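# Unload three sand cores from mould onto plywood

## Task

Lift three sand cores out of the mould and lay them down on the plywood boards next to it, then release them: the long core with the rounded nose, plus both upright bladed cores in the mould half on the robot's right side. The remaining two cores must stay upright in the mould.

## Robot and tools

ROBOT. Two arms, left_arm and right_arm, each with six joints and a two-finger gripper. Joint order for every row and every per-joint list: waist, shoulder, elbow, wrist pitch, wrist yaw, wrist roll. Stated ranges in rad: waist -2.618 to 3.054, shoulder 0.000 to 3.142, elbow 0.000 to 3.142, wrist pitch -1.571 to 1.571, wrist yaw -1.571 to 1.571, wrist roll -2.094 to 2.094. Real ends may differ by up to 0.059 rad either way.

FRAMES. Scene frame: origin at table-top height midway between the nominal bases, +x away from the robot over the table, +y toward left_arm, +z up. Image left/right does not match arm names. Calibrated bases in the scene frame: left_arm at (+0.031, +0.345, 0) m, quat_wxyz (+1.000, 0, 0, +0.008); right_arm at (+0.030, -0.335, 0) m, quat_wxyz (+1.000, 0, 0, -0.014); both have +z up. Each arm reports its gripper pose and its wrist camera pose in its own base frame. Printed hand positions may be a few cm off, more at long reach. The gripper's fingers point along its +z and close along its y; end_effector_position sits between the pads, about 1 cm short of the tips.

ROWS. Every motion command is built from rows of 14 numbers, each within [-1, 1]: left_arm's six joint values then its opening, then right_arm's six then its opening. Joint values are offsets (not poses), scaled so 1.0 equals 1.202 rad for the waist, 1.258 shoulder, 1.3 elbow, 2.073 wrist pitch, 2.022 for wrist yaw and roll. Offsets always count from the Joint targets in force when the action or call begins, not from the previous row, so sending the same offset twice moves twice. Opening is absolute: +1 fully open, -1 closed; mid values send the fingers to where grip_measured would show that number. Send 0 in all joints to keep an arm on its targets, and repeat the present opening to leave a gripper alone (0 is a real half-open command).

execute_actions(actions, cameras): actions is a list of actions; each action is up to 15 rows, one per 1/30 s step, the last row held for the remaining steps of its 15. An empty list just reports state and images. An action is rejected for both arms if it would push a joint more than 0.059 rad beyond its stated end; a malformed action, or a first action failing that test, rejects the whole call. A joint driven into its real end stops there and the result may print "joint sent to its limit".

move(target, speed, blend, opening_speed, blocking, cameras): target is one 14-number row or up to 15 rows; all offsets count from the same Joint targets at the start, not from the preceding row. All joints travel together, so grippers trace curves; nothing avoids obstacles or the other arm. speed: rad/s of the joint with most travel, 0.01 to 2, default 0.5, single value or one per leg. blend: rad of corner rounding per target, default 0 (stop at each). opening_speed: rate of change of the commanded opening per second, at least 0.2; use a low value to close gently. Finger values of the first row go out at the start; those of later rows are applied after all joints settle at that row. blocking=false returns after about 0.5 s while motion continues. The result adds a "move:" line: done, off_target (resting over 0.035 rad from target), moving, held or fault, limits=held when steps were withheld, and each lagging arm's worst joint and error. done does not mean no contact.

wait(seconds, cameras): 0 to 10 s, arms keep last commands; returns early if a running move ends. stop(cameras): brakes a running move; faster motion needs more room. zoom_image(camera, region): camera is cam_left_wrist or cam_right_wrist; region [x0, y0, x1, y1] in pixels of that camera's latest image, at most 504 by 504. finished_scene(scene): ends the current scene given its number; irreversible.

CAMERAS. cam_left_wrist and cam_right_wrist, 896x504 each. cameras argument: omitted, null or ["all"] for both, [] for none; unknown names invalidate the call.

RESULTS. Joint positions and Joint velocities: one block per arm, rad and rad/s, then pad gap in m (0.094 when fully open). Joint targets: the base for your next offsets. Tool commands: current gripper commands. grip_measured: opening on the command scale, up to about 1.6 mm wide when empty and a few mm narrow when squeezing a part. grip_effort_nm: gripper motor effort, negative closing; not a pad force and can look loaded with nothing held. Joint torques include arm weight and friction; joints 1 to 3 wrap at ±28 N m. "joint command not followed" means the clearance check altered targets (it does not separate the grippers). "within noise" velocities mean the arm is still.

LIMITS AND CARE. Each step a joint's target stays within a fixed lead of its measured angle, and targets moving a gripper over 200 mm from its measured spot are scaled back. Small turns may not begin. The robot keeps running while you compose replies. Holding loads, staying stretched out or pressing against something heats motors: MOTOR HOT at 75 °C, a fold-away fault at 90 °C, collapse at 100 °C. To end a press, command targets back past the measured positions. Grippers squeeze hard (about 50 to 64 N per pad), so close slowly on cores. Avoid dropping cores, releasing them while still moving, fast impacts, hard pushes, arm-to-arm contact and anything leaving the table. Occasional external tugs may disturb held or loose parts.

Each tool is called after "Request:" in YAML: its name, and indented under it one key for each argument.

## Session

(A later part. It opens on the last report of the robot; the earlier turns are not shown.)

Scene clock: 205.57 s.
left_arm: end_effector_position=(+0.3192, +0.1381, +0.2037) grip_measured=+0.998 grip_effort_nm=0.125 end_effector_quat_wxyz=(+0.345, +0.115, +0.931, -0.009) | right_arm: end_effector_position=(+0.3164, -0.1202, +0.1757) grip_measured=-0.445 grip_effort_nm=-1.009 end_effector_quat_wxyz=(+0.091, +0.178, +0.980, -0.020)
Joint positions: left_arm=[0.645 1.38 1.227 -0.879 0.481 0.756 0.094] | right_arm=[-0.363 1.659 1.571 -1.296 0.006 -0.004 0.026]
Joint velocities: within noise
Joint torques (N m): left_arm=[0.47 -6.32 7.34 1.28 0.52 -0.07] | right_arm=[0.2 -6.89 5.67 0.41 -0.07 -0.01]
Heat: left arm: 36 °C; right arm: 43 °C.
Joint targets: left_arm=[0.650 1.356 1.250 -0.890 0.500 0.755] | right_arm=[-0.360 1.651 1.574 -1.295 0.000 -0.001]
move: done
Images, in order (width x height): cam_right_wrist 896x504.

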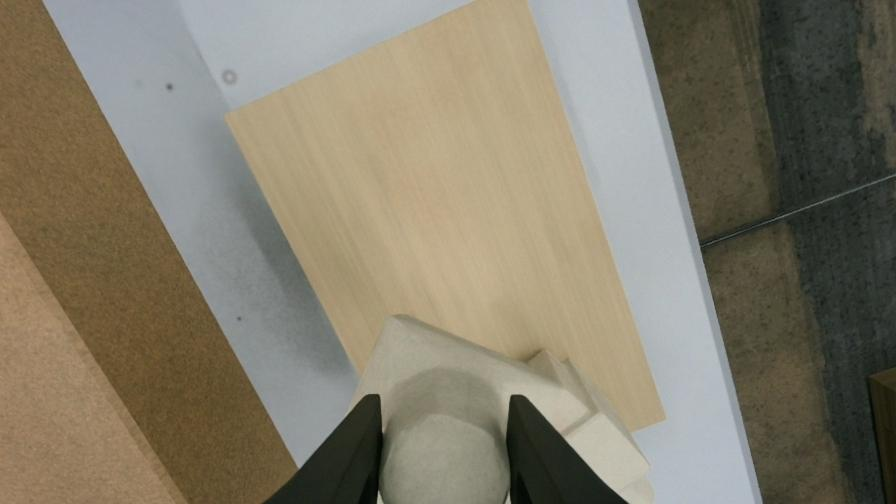

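Request:
move:
  target:
    - [0,0,0,0,0,0,1, 0.05,0.055,-0.088,0.059,0,0,-1]
    - [0,0,0,0,0,0,1, 0.05,0.134,-0.039,0.07,0,0,-1]
  speed: 0.3
  blend: 0.02
  cameras: ["cam_right_wrist"]

Scene clock: 218.50 s.
left_arm: end_effector_position=(+0.3192, +0.1381, +0.2037) grip_measured=+0.998 grip_effort_nm=0.120 end_effector_quat_wxyz=(+0.345, +0.115, +0.931, -0.009) | right_arm: end_effector_position=(+0.3394, -0.1062, +0.1072) grip_measured=-0.993 grip_effort_nm=-0.354 end_effector_quat_wxyz=(+0.041, +0.149, +0.988, -0.008)
Joint positions: left_arm=[0.645 1.38 1.227 -0.879 0.481 0.756 0.094] | right_arm=[-0.304 1.814 1.494 -1.167 0.003 -0.004 0]
Joint velocities: within noise
Joint torques (N m): left_arm=[0.49 -6.31 7.34 1.28 0.51 -0.08] | right_arm=[0.4 -7.08 7.64 0.41 -0.05 0]
Heat: left arm: 36 °C; right arm: 39 °C.
Joint targets: left_arm=[0.650 1.356 1.250 -0.890 0.500 0.755] | right_arm=[-0.300 1.819 1.524 -1.150 0.000 -0.001]
move: done
Images, in order (width x height): cam_right_wrist 896x504.

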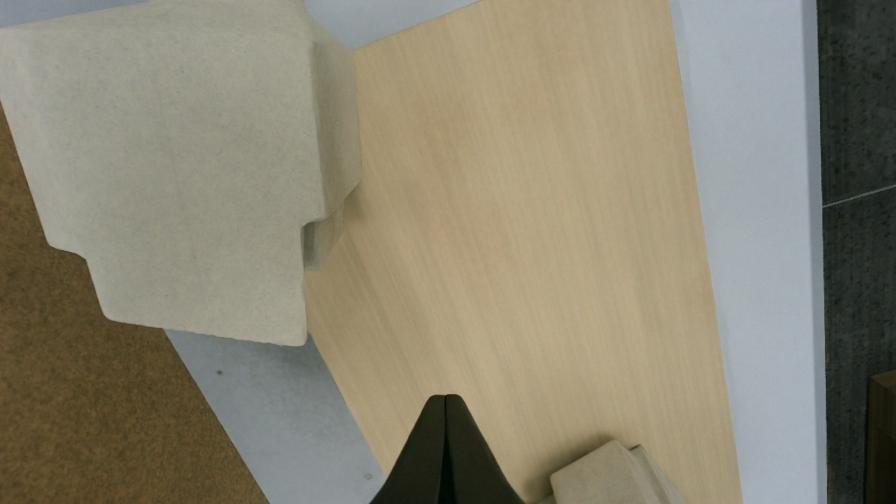

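Request:
move:
  target: [0,0,0,0,0,0,1, 0,-0.151,0.234,-0.169,0,0,-1]
  speed: 0.5
  cameras: ["cam_right_wrist"]

Scene clock: 223.60 s.
left_arm: end_effector_position=(+0.3192, +0.1381, +0.2037) grip_measured=+0.998 grip_effort_nm=0.125 end_effector_quat_wxyz=(+0.345, +0.115, +0.931, -0.009) | right_arm: end_effector_position=(+0.3165, -0.0990, +0.2408) grip_measured=-0.993 grip_effort_nm=-0.359 end_effector_quat_wxyz=(+0.123, +0.148, +0.981, -0.021)
Joint positions: left_arm=[0.645 1.38 1.227 -0.879 0.481 0.756 0.094] | right_arm=[-0.304 1.642 1.807 -1.487 0.003 -0.004 0]
Joint velocities: within noise
Joint torques (N m): left_arm=[0.44 -6.41 7.31 1.27 0.49 -0.06] | right_arm=[0.39 -6.79 6.65 0.42 -0.04 -0.01]
Heat: left arm: 36 °C; right arm: 39 °C.
Joint targets: left_arm=[0.650 1.356 1.250 -0.890 0.500 0.755] | right_arm=[-0.300 1.629 1.828 -1.500 0.000 -0.001]
move: done
Images, in order (width x height): cam_right_wrist 896x504.

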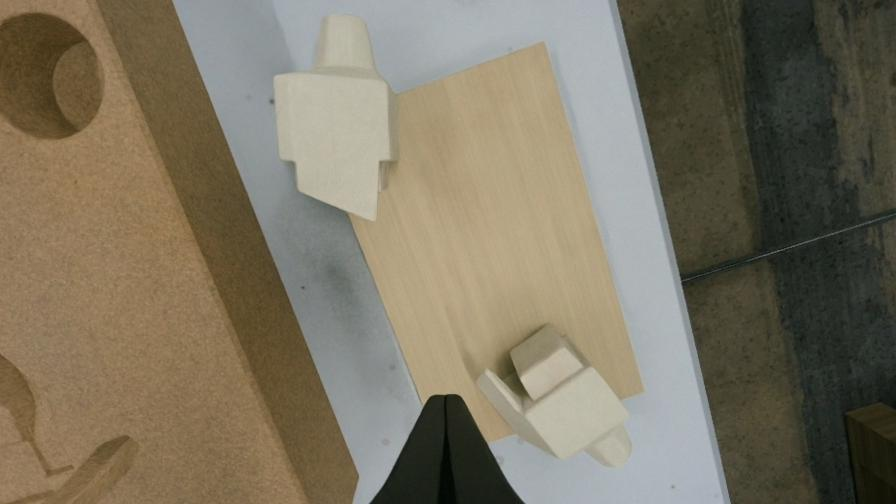

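Request:
move:
  target: [0,0,0,0,0,0,1,0.1106,0.2453,0.106,0.094,0,0.0747,1]
  speed: 0.7

Scene clock: 252.97 s.
left_arm: end_effector_position=(+0.3192, +0.1381, +0.2037) grip_measured=+0.998 grip_effort_nm=0.129 end_effector_quat_wxyz=(+0.345, +0.115, +0.931, -0.009) | right_arm: end_effector_position=(+0.4147, -0.0693, +0.1824) grip_measured=+0.997 grip_effort_nm=0.178 end_effector_quat_wxyz=(+0.121, +0.154, +0.981, -0.002)
Joint positions: left_arm=[0.645 1.38 1.227 -0.879 0.481 0.756 0.094] | right_arm=[-0.167 1.941 1.937 -1.323 0.002 0.143 0.094]
Joint velocities: within noise
Joint torques (N m): left_arm=[0.43 -6.43 7.31 1.31 0.49 -0.08] | right_arm=[-0.01 -8.79 7.61 0.69 -0.03 0.03]
Heat: left arm: 36 °C; right arm: 38 °C.
Joint targets: left_arm=[0.650 1.356 1.250 -0.890 0.500 0.755] | right_arm=[-0.167 1.938 1.966 -1.306 -0.001 0.150]
move: done

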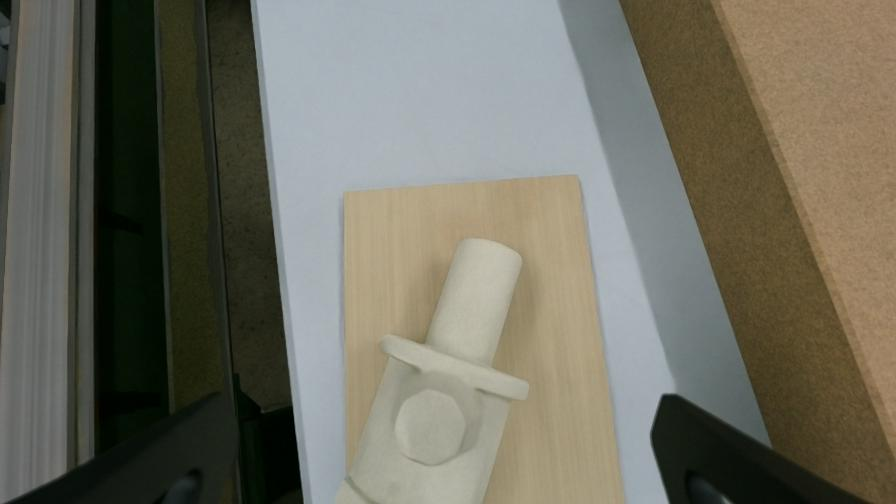

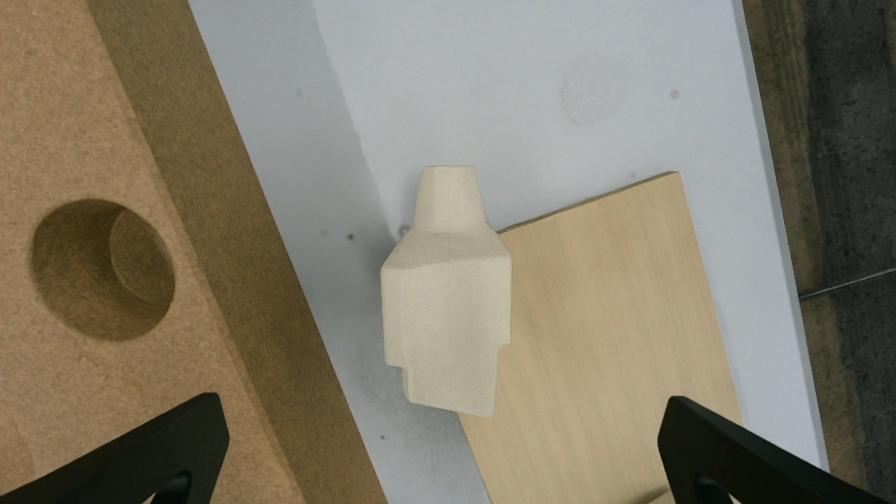

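Request:
move:
  target: [0,0,0,0,0,0,1,-0.004,-0.0473,-0.3385,0.1823,0,0,0.65]
  speed: 0.6
  cameras: ["cam_right_wrist"]

Scene clock: 266.77 s.
left_arm: end_effector_position=(+0.3192, +0.1381, +0.2037) grip_measured=+0.998 grip_effort_nm=0.110 end_effector_quat_wxyz=(+0.345, +0.115, +0.931, -0.009) | right_arm: end_effector_position=(+0.4128, -0.0690, +0.0908) grip_measured=+0.653 grip_effort_nm=-0.125 end_effector_quat_wxyz=(+0.122, +0.154, +0.980, -0.002)
Joint positions: left_arm=[0.645 1.38 1.227 -0.879 0.481 0.756 0.094] | right_arm=[-0.167 1.914 1.533 -0.946 0.002 0.144 0.078]
Joint velocities: within noise
Joint torques (N m): left_arm=[0.43 -6.32 7.35 1.3 0.51 -0.08] | right_arm=[-0.38 -11.4 4.88 0.68 -0.03 0.03]
Heat: left arm: 36 °C; right arm: 39 °C.
Joint targets: left_arm=[0.650 1.356 1.250 -0.890 0.500 0.755] | right_arm=[-0.172 1.878 1.526 -0.928 -0.001 0.150]
move: done
Images, in order (width x height): cam_right_wrist 896x504.

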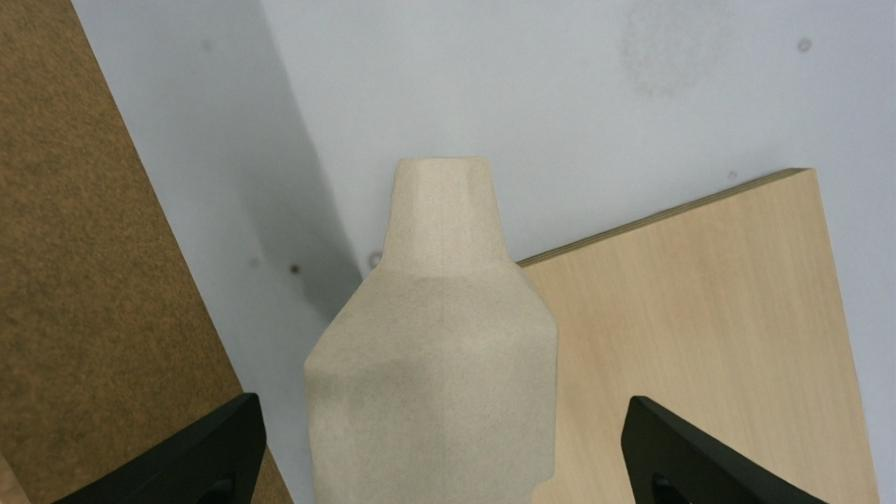

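Request:
move:
  target: [0,0,0,0,0,0,1,0,0.0378,-0.1227,0.1004,0,0,0.65]
  speed: 0.25
  cameras: ["cam_right_wrist"]

Request:
move:
  target: [0,0,0,0,0,0,1,0,0,0,0,0,0,0.1]
  opening_speed: 0.5
  cameras: ["cam_right_wrist"]

Scene clock: 273.37 s.
left_arm: end_effector_position=(+0.3192, +0.1381, +0.2037) grip_measured=+0.998 grip_effort_nm=0.129 end_effector_quat_wxyz=(+0.345, +0.115, +0.931, -0.009) | right_arm: end_effector_position=(+0.4162, -0.0695, +0.0554) grip_measured=+0.653 grip_effort_nm=-0.129 end_effector_quat_wxyz=(+0.147, +0.154, +0.977, -0.002)
Joint positions: left_arm=[0.645 1.38 1.227 -0.879 0.481 0.756 0.094] | right_arm=[-0.167 1.914 1.376 -0.738 0.002 0.144 0.078]
Joint velocities: within noise
Joint torques (N m): left_arm=[0.43 -6.35 7.35 1.26 0.51 -0.07] | right_arm=[-0.39 -7.46 4.68 0.78 -0.03 0.02]
Heat: left arm: 36 °C; right arm: 41 °C.
Joint targets: left_arm=[0.650 1.356 1.250 -0.890 0.500 0.755] | right_arm=[-0.172 1.926 1.366 -0.720 -0.001 0.150]
move: done
Images, in order (width x height): cam_right_wrist 896x504.

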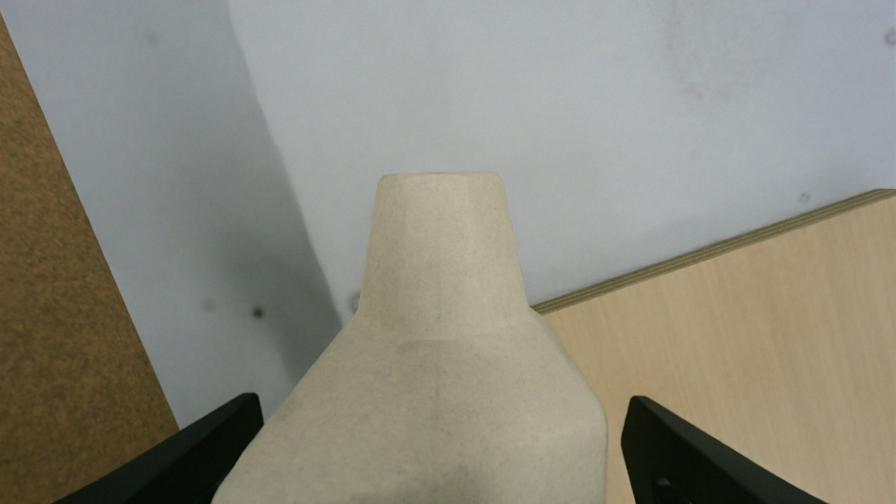

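Scene clock: 274.67 s.
left_arm: end_effector_position=(+0.3192, +0.1381, +0.2037) grip_measured=+0.998 grip_effort_nm=0.120 end_effector_quat_wxyz=(+0.345, +0.115, +0.931, -0.009) | right_arm: end_effector_position=(+0.4165, -0.0696, +0.0555) grip_measured=+0.168 grip_effort_nm=-0.984 end_effector_quat_wxyz=(+0.147, +0.154, +0.977, -0.003)
Joint positions: left_arm=[0.645 1.38 1.227 -0.879 0.481 0.756 0.094] | right_arm=[-0.167 1.914 1.376 -0.737 0.002 0.144 0.055]
Joint velocities: within noise
Joint torques (N m): left_arm=[0.36 -6.3 7.35 1.29 0.49 -0.07] | right_arm=[-0.39 -7.47 4.66 0.75 -0.03 0.03]
Heat: left arm: 36 °C; right arm: 41 °C.
Joint targets: left_arm=[0.650 1.356 1.250 -0.890 0.500 0.755] | right_arm=[-0.172 1.926 1.366 -0.720 0.000 0.150]
move: done
Images, in order (width x height): cam_right_wrist 896x504.

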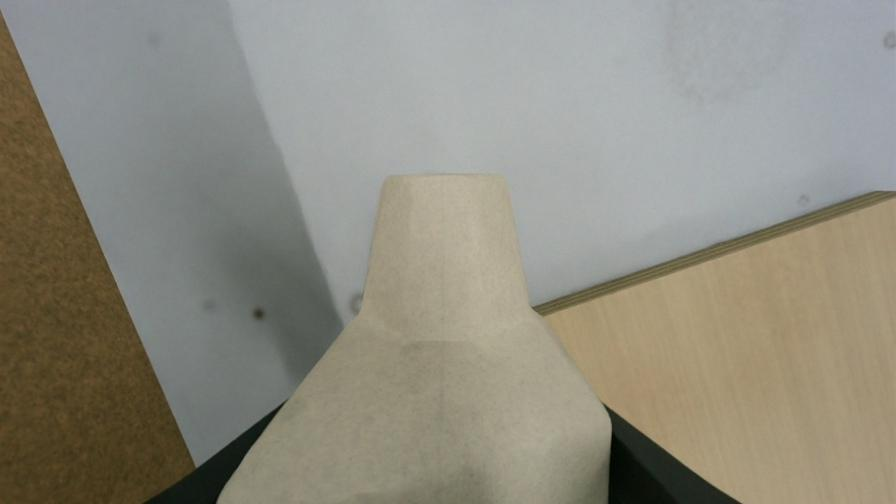

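Request:
move:
  target: [0,0,0,0,0,0,1,0,-0.0413,0.18,-0.1138,0,0,-0.3]
  speed: 0.3
  cameras: ["cam_right_wrist"]

Scene clock: 287.60 s.
left_arm: end_effector_position=(+0.3192, +0.1381, +0.2037) grip_measured=+0.998 grip_effort_nm=0.120 end_effector_quat_wxyz=(+0.345, +0.115, +0.931, -0.009) | right_arm: end_effector_position=(+0.4168, -0.0696, +0.0980) grip_measured=+0.167 grip_effort_nm=-1.009 end_effector_quat_wxyz=(+0.128, +0.154, +0.980, -0.002)
Joint positions: left_arm=[0.645 1.38 1.227 -0.879 0.481 0.756 0.094] | right_arm=[-0.167 1.914 1.559 -0.958 0.002 0.144 0.055]
Joint velocities: within noise
Joint torques (N m): left_arm=[0.47 -6.3 7.3 1.27 0.5 -0.07] | right_arm=[-0.38 -11.79 8.79 0.53 -0.03 0.03]
Heat: left arm: 37 °C; right arm: 41 °C.
Joint targets: left_arm=[0.650 1.356 1.250 -0.890 0.500 0.755] | right_arm=[-0.172 1.874 1.600 -0.955 0.000 0.150]
move: off_target (right_arm); right_arm: the elbow is farthest, 0.041 rad from its target
Images, in order (width x height): cam_right_wrist 896x504.

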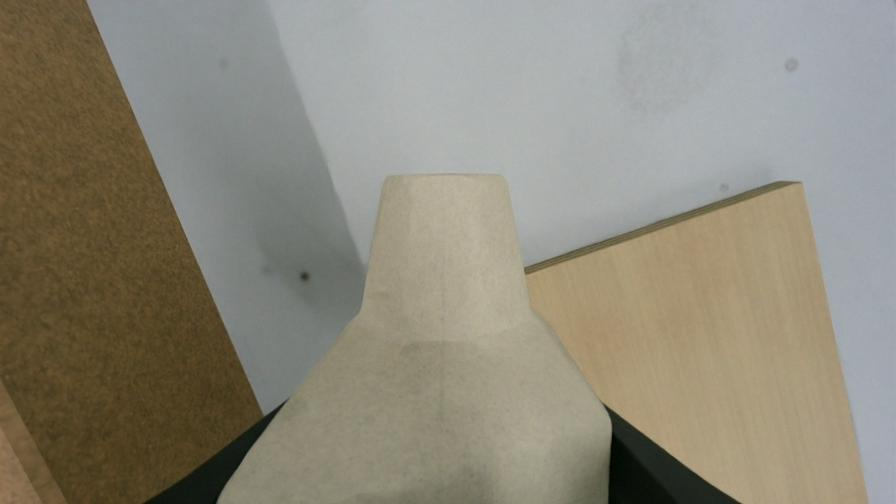

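Request:
move:
  target: [0,0,0,0,0,0,1,-0.1481,-0.162,-0.223,0.0265,0,-0.0742,-0.3]
  speed: 0.45
  cameras: ["cam_right_wrist"]

Scene clock: 291.43 s.
left_arm: end_effector_position=(+0.3192, +0.1381, +0.2037) grip_measured=+0.998 grip_effort_nm=0.125 end_effector_quat_wxyz=(+0.345, +0.115, +0.931, -0.009) | right_arm: end_effector_position=(+0.3428, -0.1227, +0.0967) grip_measured=+0.167 grip_effort_nm=-1.004 end_effector_quat_wxyz=(+0.115, +0.175, +0.978, -0.019)
Joint positions: left_arm=[0.645 1.38 1.227 -0.879 0.481 0.756 0.094] | right_arm=[-0.347 1.716 1.311 -0.933 -0.001 0.008 0.055]
Joint velocities: within noise
Joint torques (N m): left_arm=[0.43 -6.24 7.35 1.3 0.49 -0.1] | right_arm=[-0.2 -10.61 5.41 0.78 -0.01 -0.11]
Heat: left arm: 37 °C; right arm: 42 °C.
Joint targets: left_arm=[0.650 1.356 1.250 -0.890 0.500 0.755] | right_arm=[-0.350 1.670 1.310 -0.901 -0.001 0.000]
move: off_target (right_arm); right_arm: the shoulder is farthest, 0.045 rad from its target
Images, in order (width x height): cam_right_wrist 896x504.

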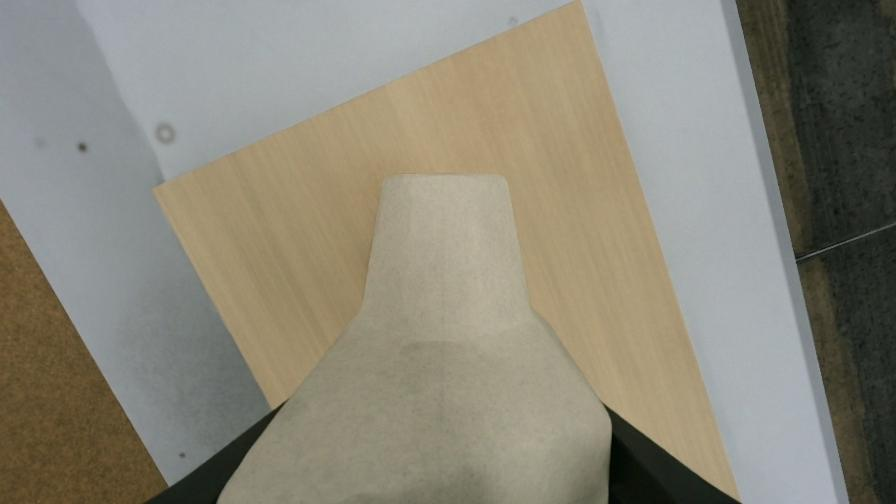

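Request:
move:
  target: [0,0,0,0,0,0,1,0,0.011,-0.1,0.075,0,0,-0.3]
  speed: 0.25
  cameras: ["cam_right_wrist"]

Scene clock: 297.90 s.
left_arm: end_effector_position=(+0.3192, +0.1381, +0.2037) grip_measured=+0.998 grip_effort_nm=0.129 end_effector_quat_wxyz=(+0.345, +0.115, +0.931, -0.009) | right_arm: end_effector_position=(+0.3409, -0.1220, +0.0663) grip_measured=+0.167 grip_effort_nm=-1.004 end_effector_quat_wxyz=(+0.126, +0.174, +0.976, -0.021)
Joint positions: left_arm=[0.645 1.38 1.227 -0.879 0.481 0.756 0.094] | right_arm=[-0.347 1.714 1.18 -0.779 -0.001 0.007 0.055]
Joint velocities: within noise
Joint torques (N m): left_arm=[0.31 -6.31 7.32 1.29 0.51 -0.07] | right_arm=[-0.21 -9.26 5.37 0.88 0 -0.12]
Heat: left arm: 37 °C; right arm: 42 °C.
Joint targets: left_arm=[0.650 1.356 1.250 -0.890 0.500 0.755] | right_arm=[-0.350 1.684 1.180 -0.745 -0.001 0.000]
move: done
Images, in order (width x height): cam_right_wrist 896x504.

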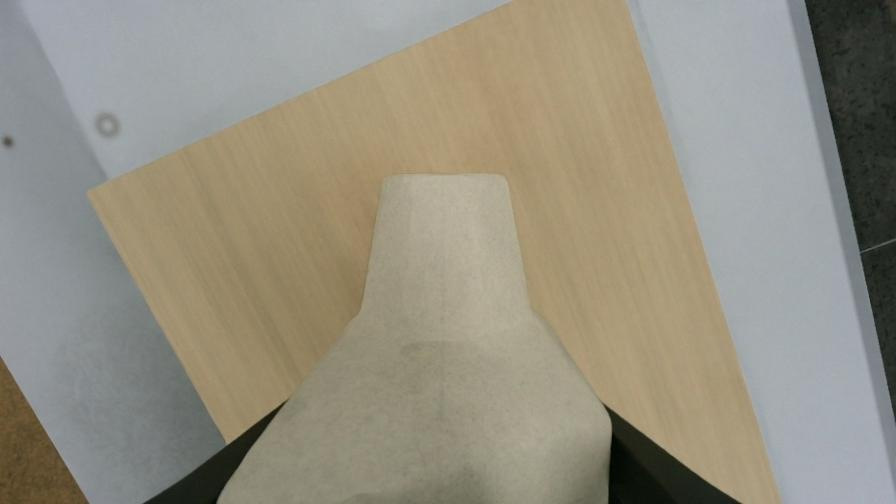

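Request:
move:
  target: [0,0,0,0,0,0,1,0.003,0.002,-0.017,0.0128,0,0,-0.3]
  speed: 0.2
  cameras: ["cam_right_wrist"]

Scene clock: 301.83 s.
left_arm: end_effector_position=(+0.3192, +0.1381, +0.2037) grip_measured=+0.998 grip_effort_nm=0.129 end_effector_quat_wxyz=(+0.345, +0.115, +0.931, -0.009) | right_arm: end_effector_position=(+0.3407, -0.1220, +0.0617) grip_measured=+0.167 grip_effort_nm=-1.004 end_effector_quat_wxyz=(+0.129, +0.174, +0.976, -0.022)
Joint positions: left_arm=[0.645 1.38 1.227 -0.879 0.481 0.756 0.094] | right_arm=[-0.347 1.714 1.159 -0.753 -0.001 0.007 0.055]
Joint velocities: within noise
Joint torques (N m): left_arm=[0.4 -6.28 7.34 1.29 0.51 -0.09] | right_arm=[0.12 -9.01 5.24 0.84 -0.01 -0.12]
Heat: left arm: 37 °C; right arm: 42 °C.
Joint targets: left_arm=[0.650 1.356 1.250 -0.890 0.500 0.755] | right_arm=[-0.346 1.686 1.158 -0.718 -0.001 0.000]
move: done
Images, in order (width x height): cam_right_wrist 896x504.

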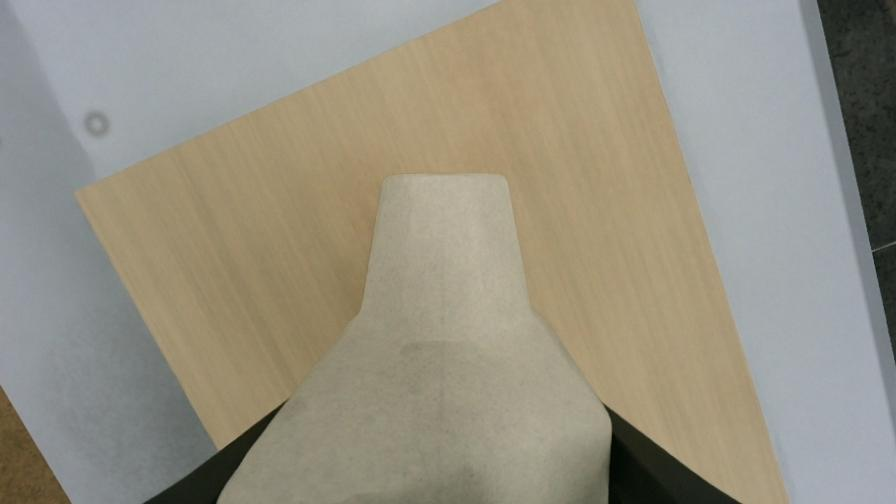

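Request:
move:
  target: [0,0,0,0,0,0,1,0,0.002,-0.017,0.0128,0,0,-0.3]
  speed: 0.2
  cameras: ["cam_right_wrist"]

Scene clock: 305.27 s.
left_arm: end_effector_position=(+0.3192, +0.1381, +0.2037) grip_measured=+0.998 grip_effort_nm=0.125 end_effector_quat_wxyz=(+0.345, +0.115, +0.931, -0.009) | right_arm: end_effector_position=(+0.3399, -0.1217, +0.0567) grip_measured=+0.167 grip_effort_nm=-1.004 end_effector_quat_wxyz=(+0.131, +0.174, +0.976, -0.022)
Joint positions: left_arm=[0.645 1.38 1.227 -0.879 0.481 0.756 0.094] | right_arm=[-0.347 1.714 1.137 -0.727 -0.001 0.007 0.055]
Joint velocities: within noise
Joint torques (N m): left_arm=[0.44 -6.34 7.31 1.29 0.5 -0.1] | right_arm=[0.1 -8.77 5.2 0.86 -0.01 -0.12]
Heat: left arm: 37 °C; right arm: 42 °C.
Joint targets: left_arm=[0.650 1.356 1.250 -0.890 0.500 0.755] | right_arm=[-0.346 1.689 1.136 -0.692 -0.001 0.000]
move: off_target (right_arm); right_arm: the wrist pitch is farthest, 0.036 rad from its target
Images, in order (width x height): cam_right_wrist 896x504.

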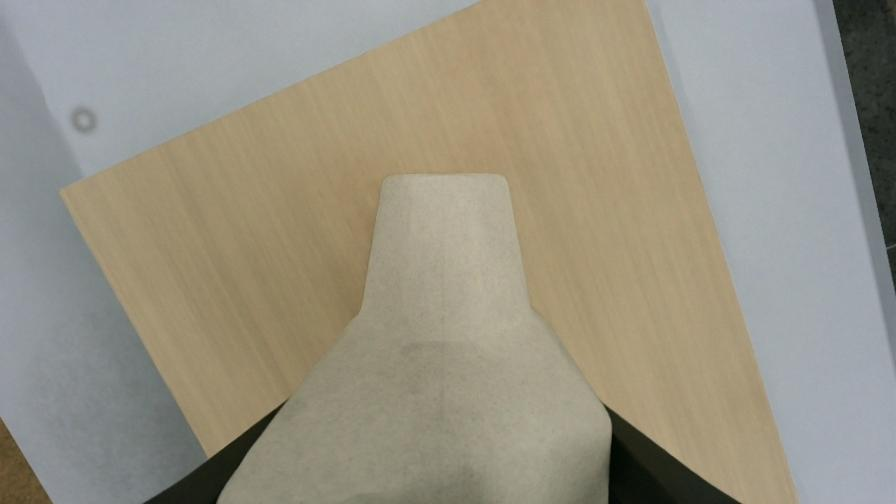

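Request:
move:
  target: [0,0,0,0,0,0,1,0,0.001,-0.01,0.0088,0,0,-0.3]
  speed: 0.2
  cameras: ["cam_right_wrist"]

Scene clock: 307.83 s.
left_arm: end_effector_position=(+0.3192, +0.1381, +0.2037) grip_measured=+0.998 grip_effort_nm=0.125 end_effector_quat_wxyz=(+0.345, +0.115, +0.931, -0.009) | right_arm: end_effector_position=(+0.3407, -0.1220, +0.0551) grip_measured=+0.167 grip_effort_nm=-1.004 end_effector_quat_wxyz=(+0.134, +0.174, +0.975, -0.023)
Joint positions: left_arm=[0.645 1.38 1.227 -0.879 0.481 0.756 0.094] | right_arm=[-0.347 1.714 1.129 -0.712 -0.001 0.007 0.055]
Joint velocities: within noise
Joint torques (N m): left_arm=[0.43 -6.27 7.34 1.3 0.49 -0.08] | right_arm=[0.09 -8.66 4.85 0.92 0 -0.11]
Heat: left arm: 37 °C; right arm: 42 °C.
Joint targets: left_arm=[0.650 1.356 1.250 -0.890 0.500 0.755] | right_arm=[-0.346 1.690 1.123 -0.674 -0.001 0.000]
move: off_target (right_arm); right_arm: the wrist pitch is farthest, 0.039 rad from its target
Images, in order (width x height): cam_right_wrist 896x504.

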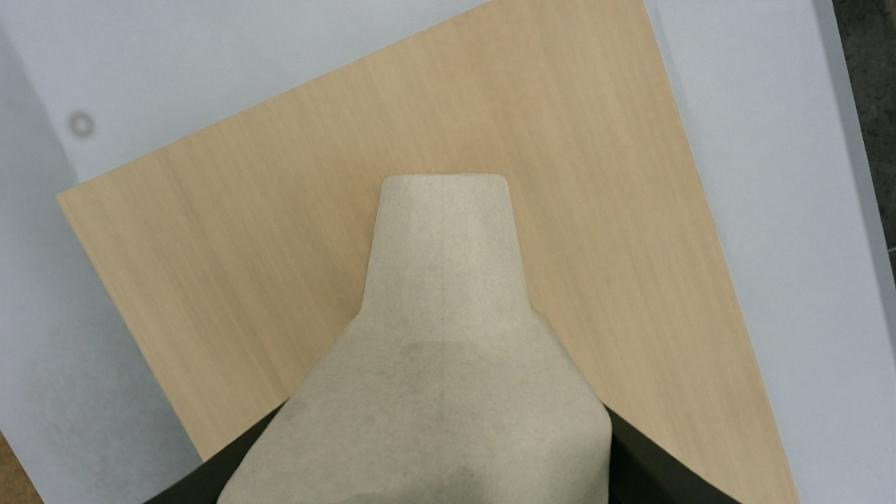

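Request:
move:
  target: [0,0,0,0,0,0,1,0,0.001,-0.012,0.008,0,0,-0.3]
  speed: 0.2
  cameras: ["cam_right_wrist"]

Scene clock: 310.33 s.
left_arm: end_effector_position=(+0.3192, +0.1381, +0.2037) grip_measured=+0.998 grip_effort_nm=0.125 end_effector_quat_wxyz=(+0.345, +0.115, +0.931, -0.009) | right_arm: end_effector_position=(+0.3408, -0.1213, +0.0543) grip_measured=+0.167 grip_effort_nm=-0.999 end_effector_quat_wxyz=(+0.136, +0.174, +0.975, -0.021)
Joint positions: left_arm=[0.645 1.38 1.227 -0.879 0.481 0.756 0.094] | right_arm=[-0.347 1.712 1.121 -0.703 -0.005 0.006 0.055]
Joint velocities: within noise
Joint torques (N m): left_arm=[0.44 -6.26 7.27 1.29 0.5 -0.09] | right_arm=[0.16 -8.29 4.36 1.02 -0.02 -0.11]
Heat: left arm: 37 °C; right arm: 42 °C.
Joint targets: left_arm=[0.650 1.356 1.250 -0.890 0.500 0.755] | right_arm=[-0.346 1.692 1.108 -0.657 0.000 0.000]
move: off_target (right_arm); right_arm: the wrist pitch is farthest, 0.046 rad from its target
Images, in order (width x height): cam_right_wrist 896x504.

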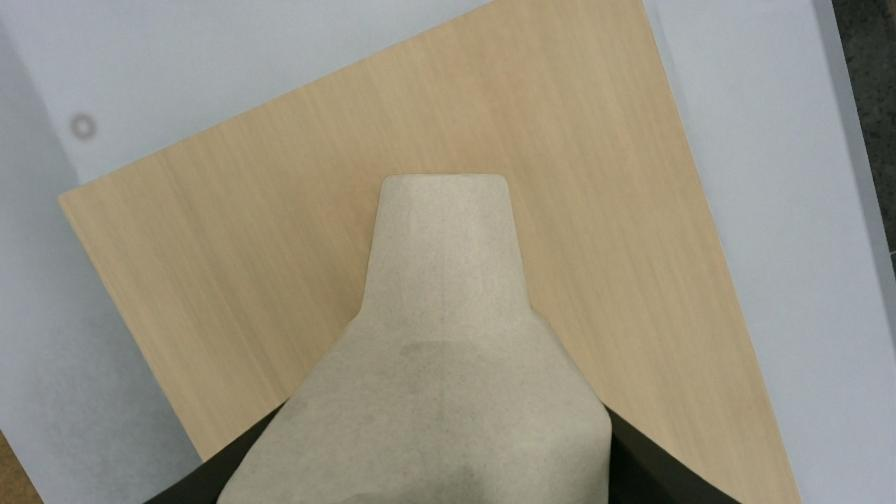

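Request:
move:
  target: [0,0,0,0,0,0,1,0,0,0.002,0,0,0,0.6]
  opening_speed: 0.35
  cameras: ["cam_right_wrist"]

Scene clock: 315.80 s.
left_arm: end_effector_position=(+0.3192, +0.1381, +0.2037) grip_measured=+0.998 grip_effort_nm=0.115 end_effector_quat_wxyz=(+0.345, +0.115, +0.931, -0.009) | right_arm: end_effector_position=(+0.3470, -0.1235, +0.0563) grip_measured=+0.597 grip_effort_nm=0.183 end_effector_quat_wxyz=(+0.150, +0.173, +0.973, -0.024)
Joint positions: left_arm=[0.645 1.38 1.227 -0.879 0.481 0.756 0.094] | right_arm=[-0.347 1.711 1.121 -0.675 -0.005 0.006 0.075]
Joint velocities: within noise
Joint torques (N m): left_arm=[0.5 -6.28 7.32 1.29 0.51 -0.08] | right_arm=[0.09 -8.31 4.55 0.77 0.03 -0.11]
Heat: left arm: 37 °C; right arm: 41 °C.
Joint targets: left_arm=[0.650 1.356 1.250 -0.890 0.500 0.755] | right_arm=[-0.346 1.691 1.110 -0.657 0.000 0.000]
move: done
Images, in order (width x height): cam_right_wrist 896x504.

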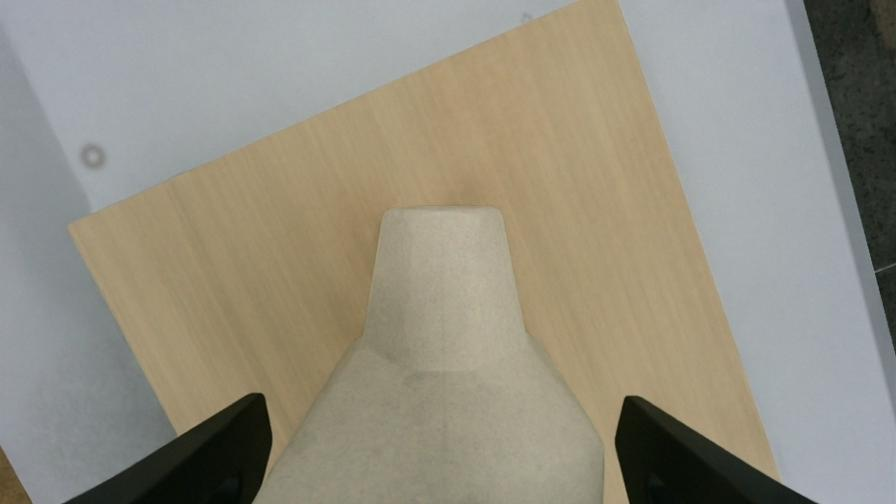

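Request:
move:
  target:
    - [0,0,0,0,0,0,1,0,-0.009,0.146,-0.115,0,0,0.6]
    - [0,0,0,0,0,0,1,0,-0.023,0.385,-0.267,0,0,0.6]
  blend: 0.05
  speed: [0.3,0.6]
  cameras: ["cam_right_wrist"]

Scene clock: 323.80 s.
left_arm: end_effector_position=(+0.3192, +0.1381, +0.2037) grip_measured=+0.998 grip_effort_nm=0.120 end_effector_quat_wxyz=(+0.345, +0.115, +0.931, -0.009) | right_arm: end_effector_position=(+0.3458, -0.1231, +0.1780) grip_measured=+0.597 grip_effort_nm=0.183 end_effector_quat_wxyz=(+0.137, +0.174, +0.975, -0.021)
Joint positions: left_arm=[0.645 1.38 1.227 -0.879 0.481 0.756 0.094] | right_arm=[-0.347 1.683 1.586 -1.197 -0.005 0.006 0.075]
Joint velocities: within noise
Joint torques (N m): left_arm=[0.4 -6.3 7.3 1.29 0.51 -0.09] | right_arm=[0.12 -8.29 7.41 0.39 0.03 -0.11]
Heat: left arm: 37 °C; right arm: 41 °C.
Joint targets: left_arm=[0.650 1.356 1.250 -0.890 0.500 0.755] | right_arm=[-0.346 1.663 1.611 -1.211 0.000 0.000]
move: done
Images, in order (width x height): cam_right_wrist 896x504.

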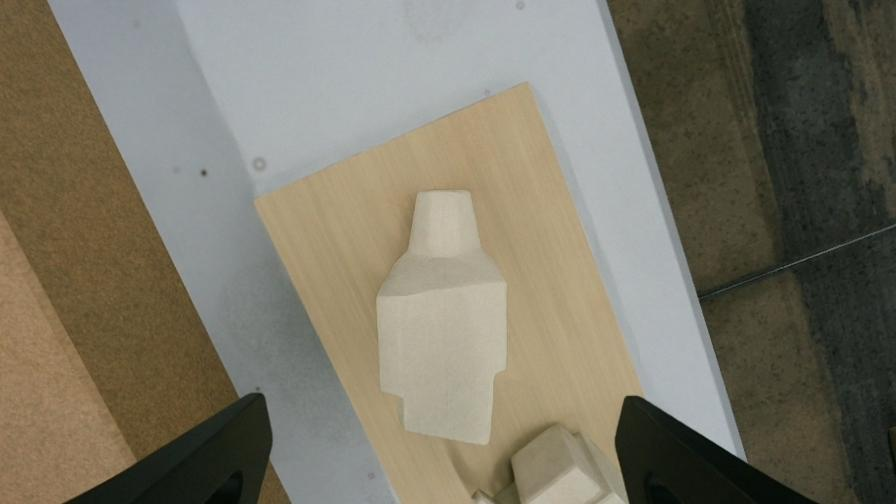

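Request:
move:
  target: [0,0,0,0,0,0,1,-0.2113,-0.193,0.0146,-0.149,0,0,1]
  speed: 0.7
  cameras: ["cam_right_wrist"]

Scene clock: 330.07 s.
left_arm: end_effector_position=(+0.3192, +0.1381, +0.2037) grip_measured=+0.998 grip_effort_nm=0.120 end_effector_quat_wxyz=(+0.345, +0.115, +0.931, -0.009) | right_arm: end_effector_position=(+0.2263, -0.1517, +0.2437) grip_measured=+0.997 grip_effort_nm=0.178 end_effector_quat_wxyz=(+0.121, +0.293, +0.948, -0.036)
Joint positions: left_arm=[0.645 1.38 1.227 -0.879 0.481 0.756 0.094] | right_arm=[-0.595 1.423 1.61 -1.506 -0.002 0.005 0.094]
Joint velocities: within noise
Joint torques (N m): left_arm=[0.31 -6.37 7.32 1.29 0.51 -0.09] | right_arm=[-0.42 -4.23 6.5 0.44 0.01 -0.1]
Heat: left arm: 37 °C; right arm: 40 °C.
Joint targets: left_arm=[0.650 1.356 1.250 -0.890 0.500 0.755] | right_arm=[-0.600 1.420 1.630 -1.519 0.000 0.000]
move: done
Images, in order (width x height): cam_right_wrist 896x504.

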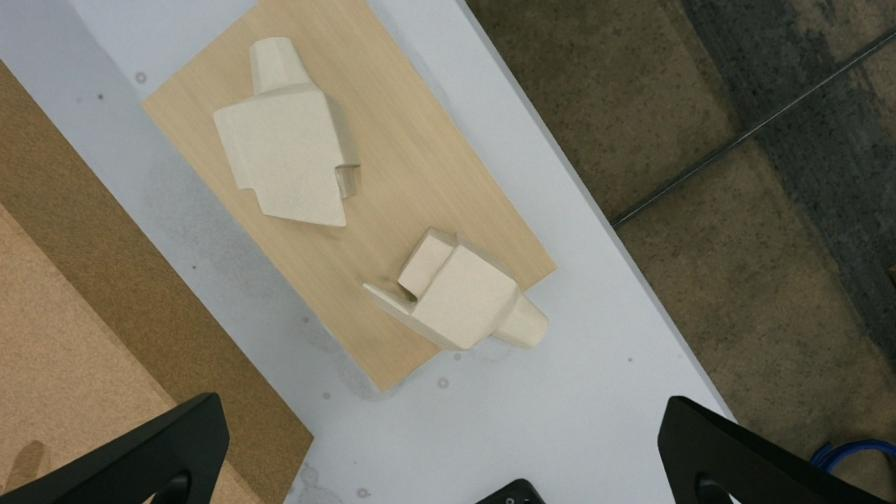

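Request:
move:
  target: [0,0,0,0,0,0,1,-0.034,-0.0954,-0.363,0.168,0,-0.425,1]
  speed: 0.7
  cameras: ["cam_right_wrist"]

Scene clock: 358.57 s.
left_arm: end_effector_position=(+0.3192, +0.1381, +0.2037) grip_measured=+0.998 grip_effort_nm=0.125 end_effector_quat_wxyz=(+0.345, +0.115, +0.931, -0.009) | right_arm: end_effector_position=(+0.2123, -0.1541, +0.1541) grip_measured=+0.997 grip_effort_nm=0.178 end_effector_quat_wxyz=(+0.085, -0.109, +0.987, -0.077)
Joint positions: left_arm=[0.645 1.38 1.227 -0.879 0.481 0.756 0.094] | right_arm=[-0.633 1.321 1.167 -1.188 -0.002 -0.853 0.094]
Joint velocities: within noise
Joint torques (N m): left_arm=[0.47 -6.38 7.38 1.29 0.5 -0.07] | right_arm=[-0.65 -5.39 4.72 0.61 0 -0.11]
Heat: left arm: 37 °C; right arm: 37 °C.
Joint targets: left_arm=[0.650 1.356 1.250 -0.890 0.500 0.755] | right_arm=[-0.641 1.300 1.158 -1.171 0.000 -0.859]
move: done
Images, in order (width x height): cam_right_wrist 896x504.

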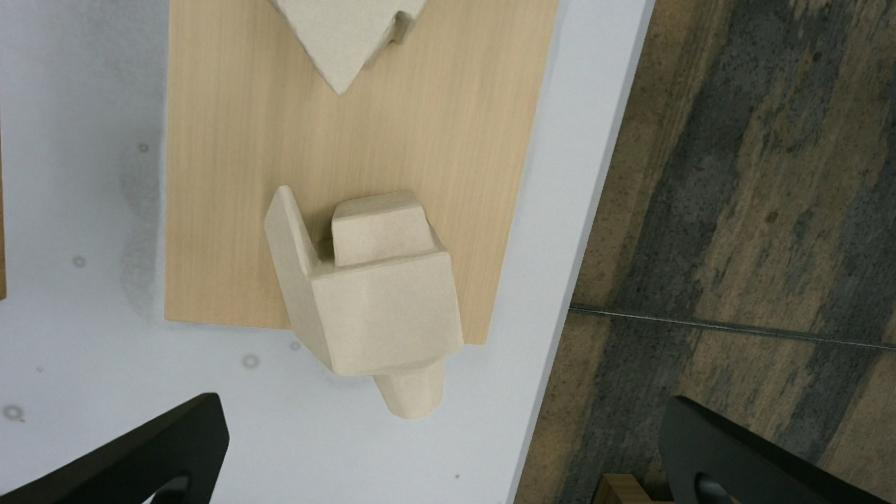

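Request:
move:
  target: [0,0,0,0,0,0,1,0.003,0.1431,0.105,-0.073,0,-0.0846,1]
  speed: 0.5
  cameras: ["cam_right_wrist"]

Scene clock: 374.80 s.
left_arm: end_effector_position=(+0.3192, +0.1381, +0.2037) grip_measured=+0.998 grip_effort_nm=0.125 end_effector_quat_wxyz=(+0.345, +0.115, +0.931, -0.009) | right_arm: end_effector_position=(+0.2105, -0.1528, +0.1404) grip_measured=+0.997 grip_effort_nm=0.178 end_effector_quat_wxyz=(+0.019, -0.194, +0.981, -0.019)
Joint positions: left_arm=[0.645 1.38 1.227 -0.879 0.481 0.756 0.094] | right_arm=[-0.633 1.476 1.264 -1.306 -0.002 -1.024 0.094]
Joint velocities: within noise
Joint torques (N m): left_arm=[0.4 -6.34 7.28 1.29 0.53 -0.07] | right_arm=[-0.36 -4.37 7.58 0.07 0 -0.17]
Heat: left arm: 37 °C; right arm: 37 °C.
Joint targets: left_arm=[0.650 1.356 1.250 -0.890 0.500 0.755] | right_arm=[-0.637 1.480 1.294 -1.323 0.000 -1.030]
move: done
Images, in order (width x height): cam_right_wrist 896x504.

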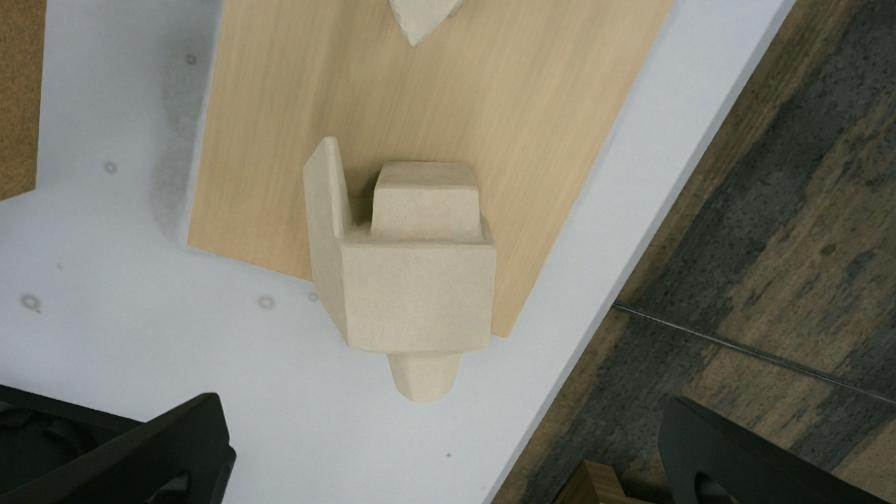

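Request:
move:
  target: [0,0,0,0,0,0,1,0.022,0.026,-0.265,0.1847,0,0.01,0.8]
  speed: 0.3
  cameras: ["cam_right_wrist"]

Scene clock: 382.57 s.
left_arm: end_effector_position=(+0.3192, +0.1381, +0.2037) grip_measured=+0.998 grip_effort_nm=0.125 end_effector_quat_wxyz=(+0.345, +0.115, +0.931, -0.009) | right_arm: end_effector_position=(+0.2126, -0.1497, +0.0576) grip_measured=+0.803 grip_effort_nm=-0.129 end_effector_quat_wxyz=(+0.024, -0.198, +0.980, -0.024)
Joint positions: left_arm=[0.645 1.38 1.227 -0.879 0.481 0.756 0.094] | right_arm=[-0.619 1.507 0.958 -0.955 -0.002 -1.017 0.085]
Joint velocities: within noise
Joint torques (N m): left_arm=[0.47 -6.23 7.34 1.27 0.49 -0.08] | right_arm=[0.69 -4.33 4.4 0.37 0.01 0.05]
Heat: left arm: 37 °C; right arm: 37 °C.
Joint targets: left_arm=[0.650 1.356 1.250 -0.890 0.500 0.755] | right_arm=[-0.611 1.513 0.950 -0.940 0.000 -1.010]
move: done
Images, in order (width x height): cam_right_wrist 896x504.

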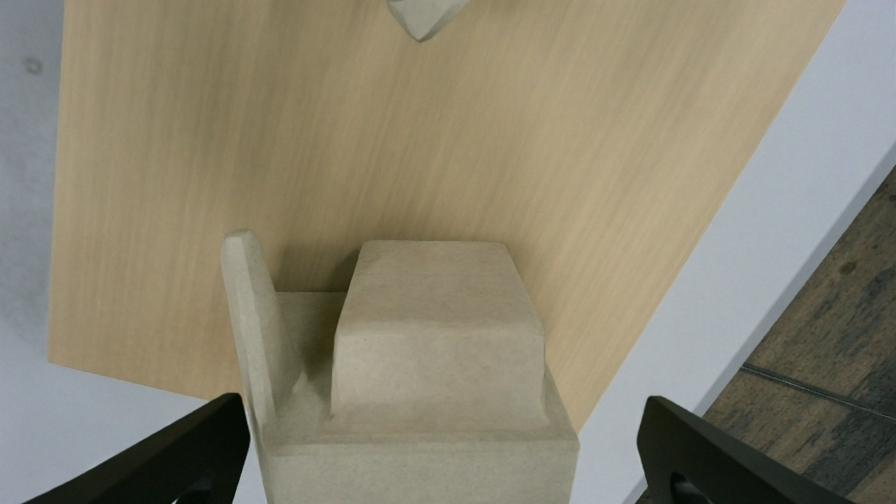

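Request:
move:
  target: [0,0,0,0,0,0,1,0,0.003,-0.029,0.0205,0,0,0.8]
  speed: 0.3
  cameras: []

Request:
move:
  target: [0,0,0,0,0,0,1,0,0,0,0,0,0,-0.3]
  opening_speed: 0.5
  cameras: ["cam_right_wrist"]

Scene clock: 388.73 s.
left_arm: end_effector_position=(+0.3192, +0.1381, +0.2037) grip_measured=+0.998 grip_effort_nm=0.115 end_effector_quat_wxyz=(+0.345, +0.115, +0.931, -0.009) | right_arm: end_effector_position=(+0.2098, -0.1477, +0.0491) grip_measured=+0.803 grip_effort_nm=-0.129 end_effector_quat_wxyz=(+0.023, -0.198, +0.980, -0.023)
Joint positions: left_arm=[0.645 1.38 1.227 -0.879 0.481 0.756 0.094] | right_arm=[-0.619 1.507 0.923 -0.922 -0.002 -1.017 0.085]
Joint velocities: within noise
Joint torques (N m): left_arm=[0.46 -6.3 7.32 1.29 0.51 -0.1] | right_arm=[0.69 -4 4.18 0.46 0.01 0.04]
Heat: left arm: 37 °C; right arm: 36 °C.
Joint targets: left_arm=[0.650 1.356 1.250 -0.890 0.500 0.755] | right_arm=[-0.611 1.516 0.912 -0.897 0.000 -1.010]
move: done
No camera images: "cameras" was empty.

Scene clock: 391.13 s.
left_arm: end_effector_position=(+0.3192, +0.1381, +0.2037) grip_measured=+0.998 grip_effort_nm=0.120 end_effector_quat_wxyz=(+0.345, +0.115, +0.931, -0.009) | right_arm: end_effector_position=(+0.2100, -0.1474, +0.0489) grip_measured=+0.412 grip_effort_nm=-1.004 end_effector_quat_wxyz=(+0.023, -0.198, +0.980, -0.023)
Joint positions: left_arm=[0.645 1.38 1.227 -0.879 0.481 0.756 0.094] | right_arm=[-0.617 1.508 0.923 -0.922 -0.002 -1.015 0.066]
Joint velocities: within noise
Joint torques (N m): left_arm=[0.4 -6.35 7.38 1.28 0.49 -0.08] | right_arm=[0.61 -4.07 4.19 0.46 0 0.02]
Heat: left arm: 37 °C; right arm: 36 °C.
Joint targets: left_arm=[0.650 1.356 1.250 -0.890 0.500 0.755] | right_arm=[-0.611 1.516 0.912 -0.897 0.000 -1.010]
move: done
Images, in order (width x height): cam_right_wrist 896x504.

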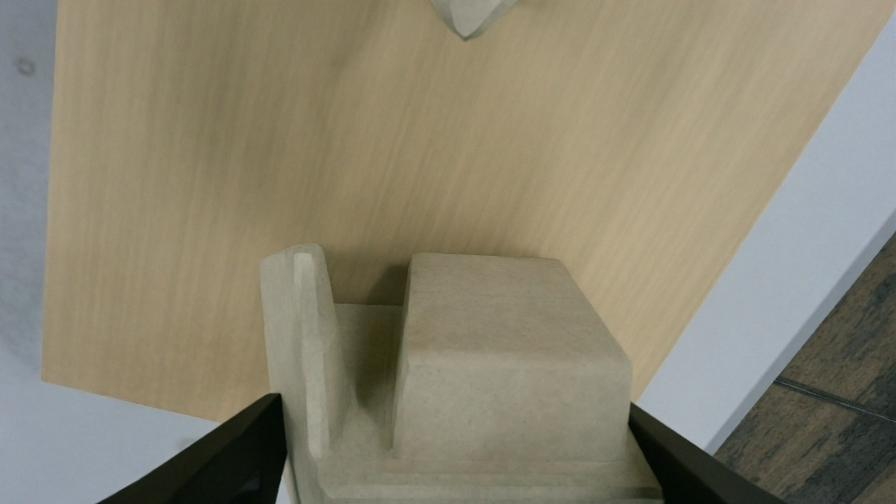

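Request:
move:
  target: [0,0,0,0,0,0,1,0,-0.009,0.1,-0.055,0,0,-0.3]
  speed: 0.2
  cameras: ["cam_right_wrist"]

Scene clock: 395.23 s.
left_arm: end_effector_position=(+0.3192, +0.1381, +0.2037) grip_measured=+0.998 grip_effort_nm=0.115 end_effector_quat_wxyz=(+0.345, +0.115, +0.931, -0.009) | right_arm: end_effector_position=(+0.2154, -0.1512, +0.0670) grip_measured=+0.410 grip_effort_nm=-1.004 end_effector_quat_wxyz=(+0.023, -0.198, +0.980, -0.022)
Joint positions: left_arm=[0.645 1.38 1.227 -0.879 0.481 0.756 0.094] | right_arm=[-0.617 1.512 1.002 -0.997 -0.002 -1.015 0.066]
Joint velocities: within noise
Joint torques (N m): left_arm=[0.46 -6.32 7.36 1.27 0.49 -0.04] | right_arm=[0.58 -5.38 8.29 0.08 0.02 0.02]
Heat: left arm: 37 °C; right arm: 36 °C.
Joint targets: left_arm=[0.650 1.356 1.250 -0.890 0.500 0.755] | right_arm=[-0.611 1.505 1.042 -1.011 0.000 -1.010]
move: off_target (right_arm); right_arm: the elbow is farthest, 0.040 rad from its target
Images, in order (width x height): cam_right_wrist 896x504.

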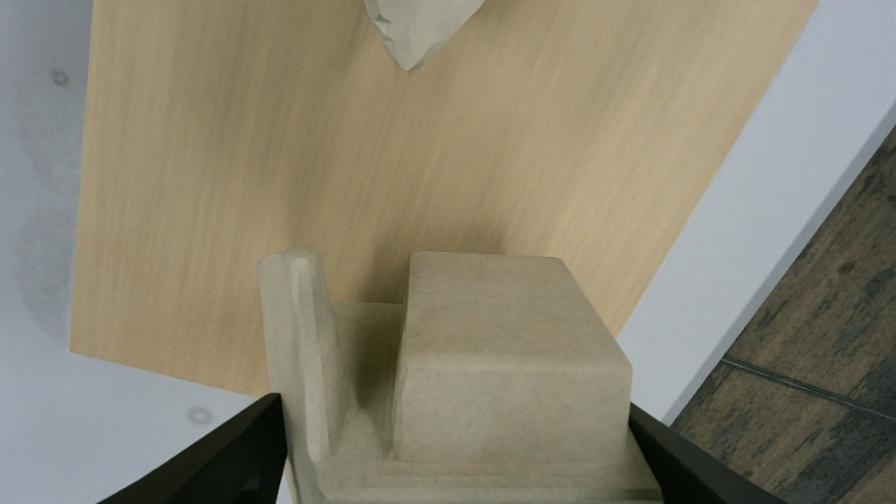

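Request:
move:
  target:
    - [0,0,0,0,0,0,1,0,0.012,0.22,-0.137,0,0,-0.3]
    - [0,0,0,0,0,0,1,0.0116,0.012,0.22,-0.137,0.0257,0.472,-0.3]
  speed: [0.3,0.6]
  blend: 0.05
  cameras: ["cam_right_wrist"]

Scene clock: 427.60 s.
left_arm: end_effector_position=(+0.3192, +0.1381, +0.2037) grip_measured=+0.998 grip_effort_nm=0.125 end_effector_quat_wxyz=(+0.345, +0.115, +0.931, -0.009) | right_arm: end_effector_position=(+0.2203, -0.1600, +0.1359) grip_measured=+0.409 grip_effort_nm=-1.004 end_effector_quat_wxyz=(+0.019, +0.268, +0.963, -0.028)
Joint positions: left_arm=[0.645 1.38 1.227 -0.879 0.481 0.756 0.094] | right_arm=[-0.605 1.52 1.286 -1.282 0.041 -0.063 0.066]
Joint velocities: within noise
Joint torques (N m): left_arm=[0.43 -6.43 7.36 1.27 0.5 -0.07] | right_arm=[0.7 -5.07 8.58 0.09 0.11 0.04]
Heat: left arm: 38 °C; right arm: 37 °C.
Joint targets: left_arm=[0.650 1.356 1.250 -0.890 0.500 0.755] | right_arm=[-0.597 1.520 1.328 -1.295 0.052 -0.056]
move: off_target (right_arm); right_arm: the elbow is farthest, 0.042 rad from its target
Images, in order (width x height): cam_right_wrist 896x504.

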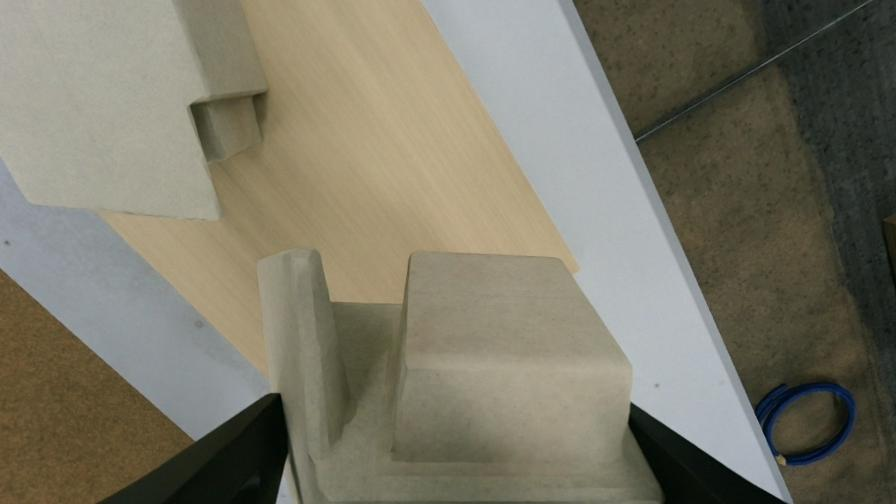

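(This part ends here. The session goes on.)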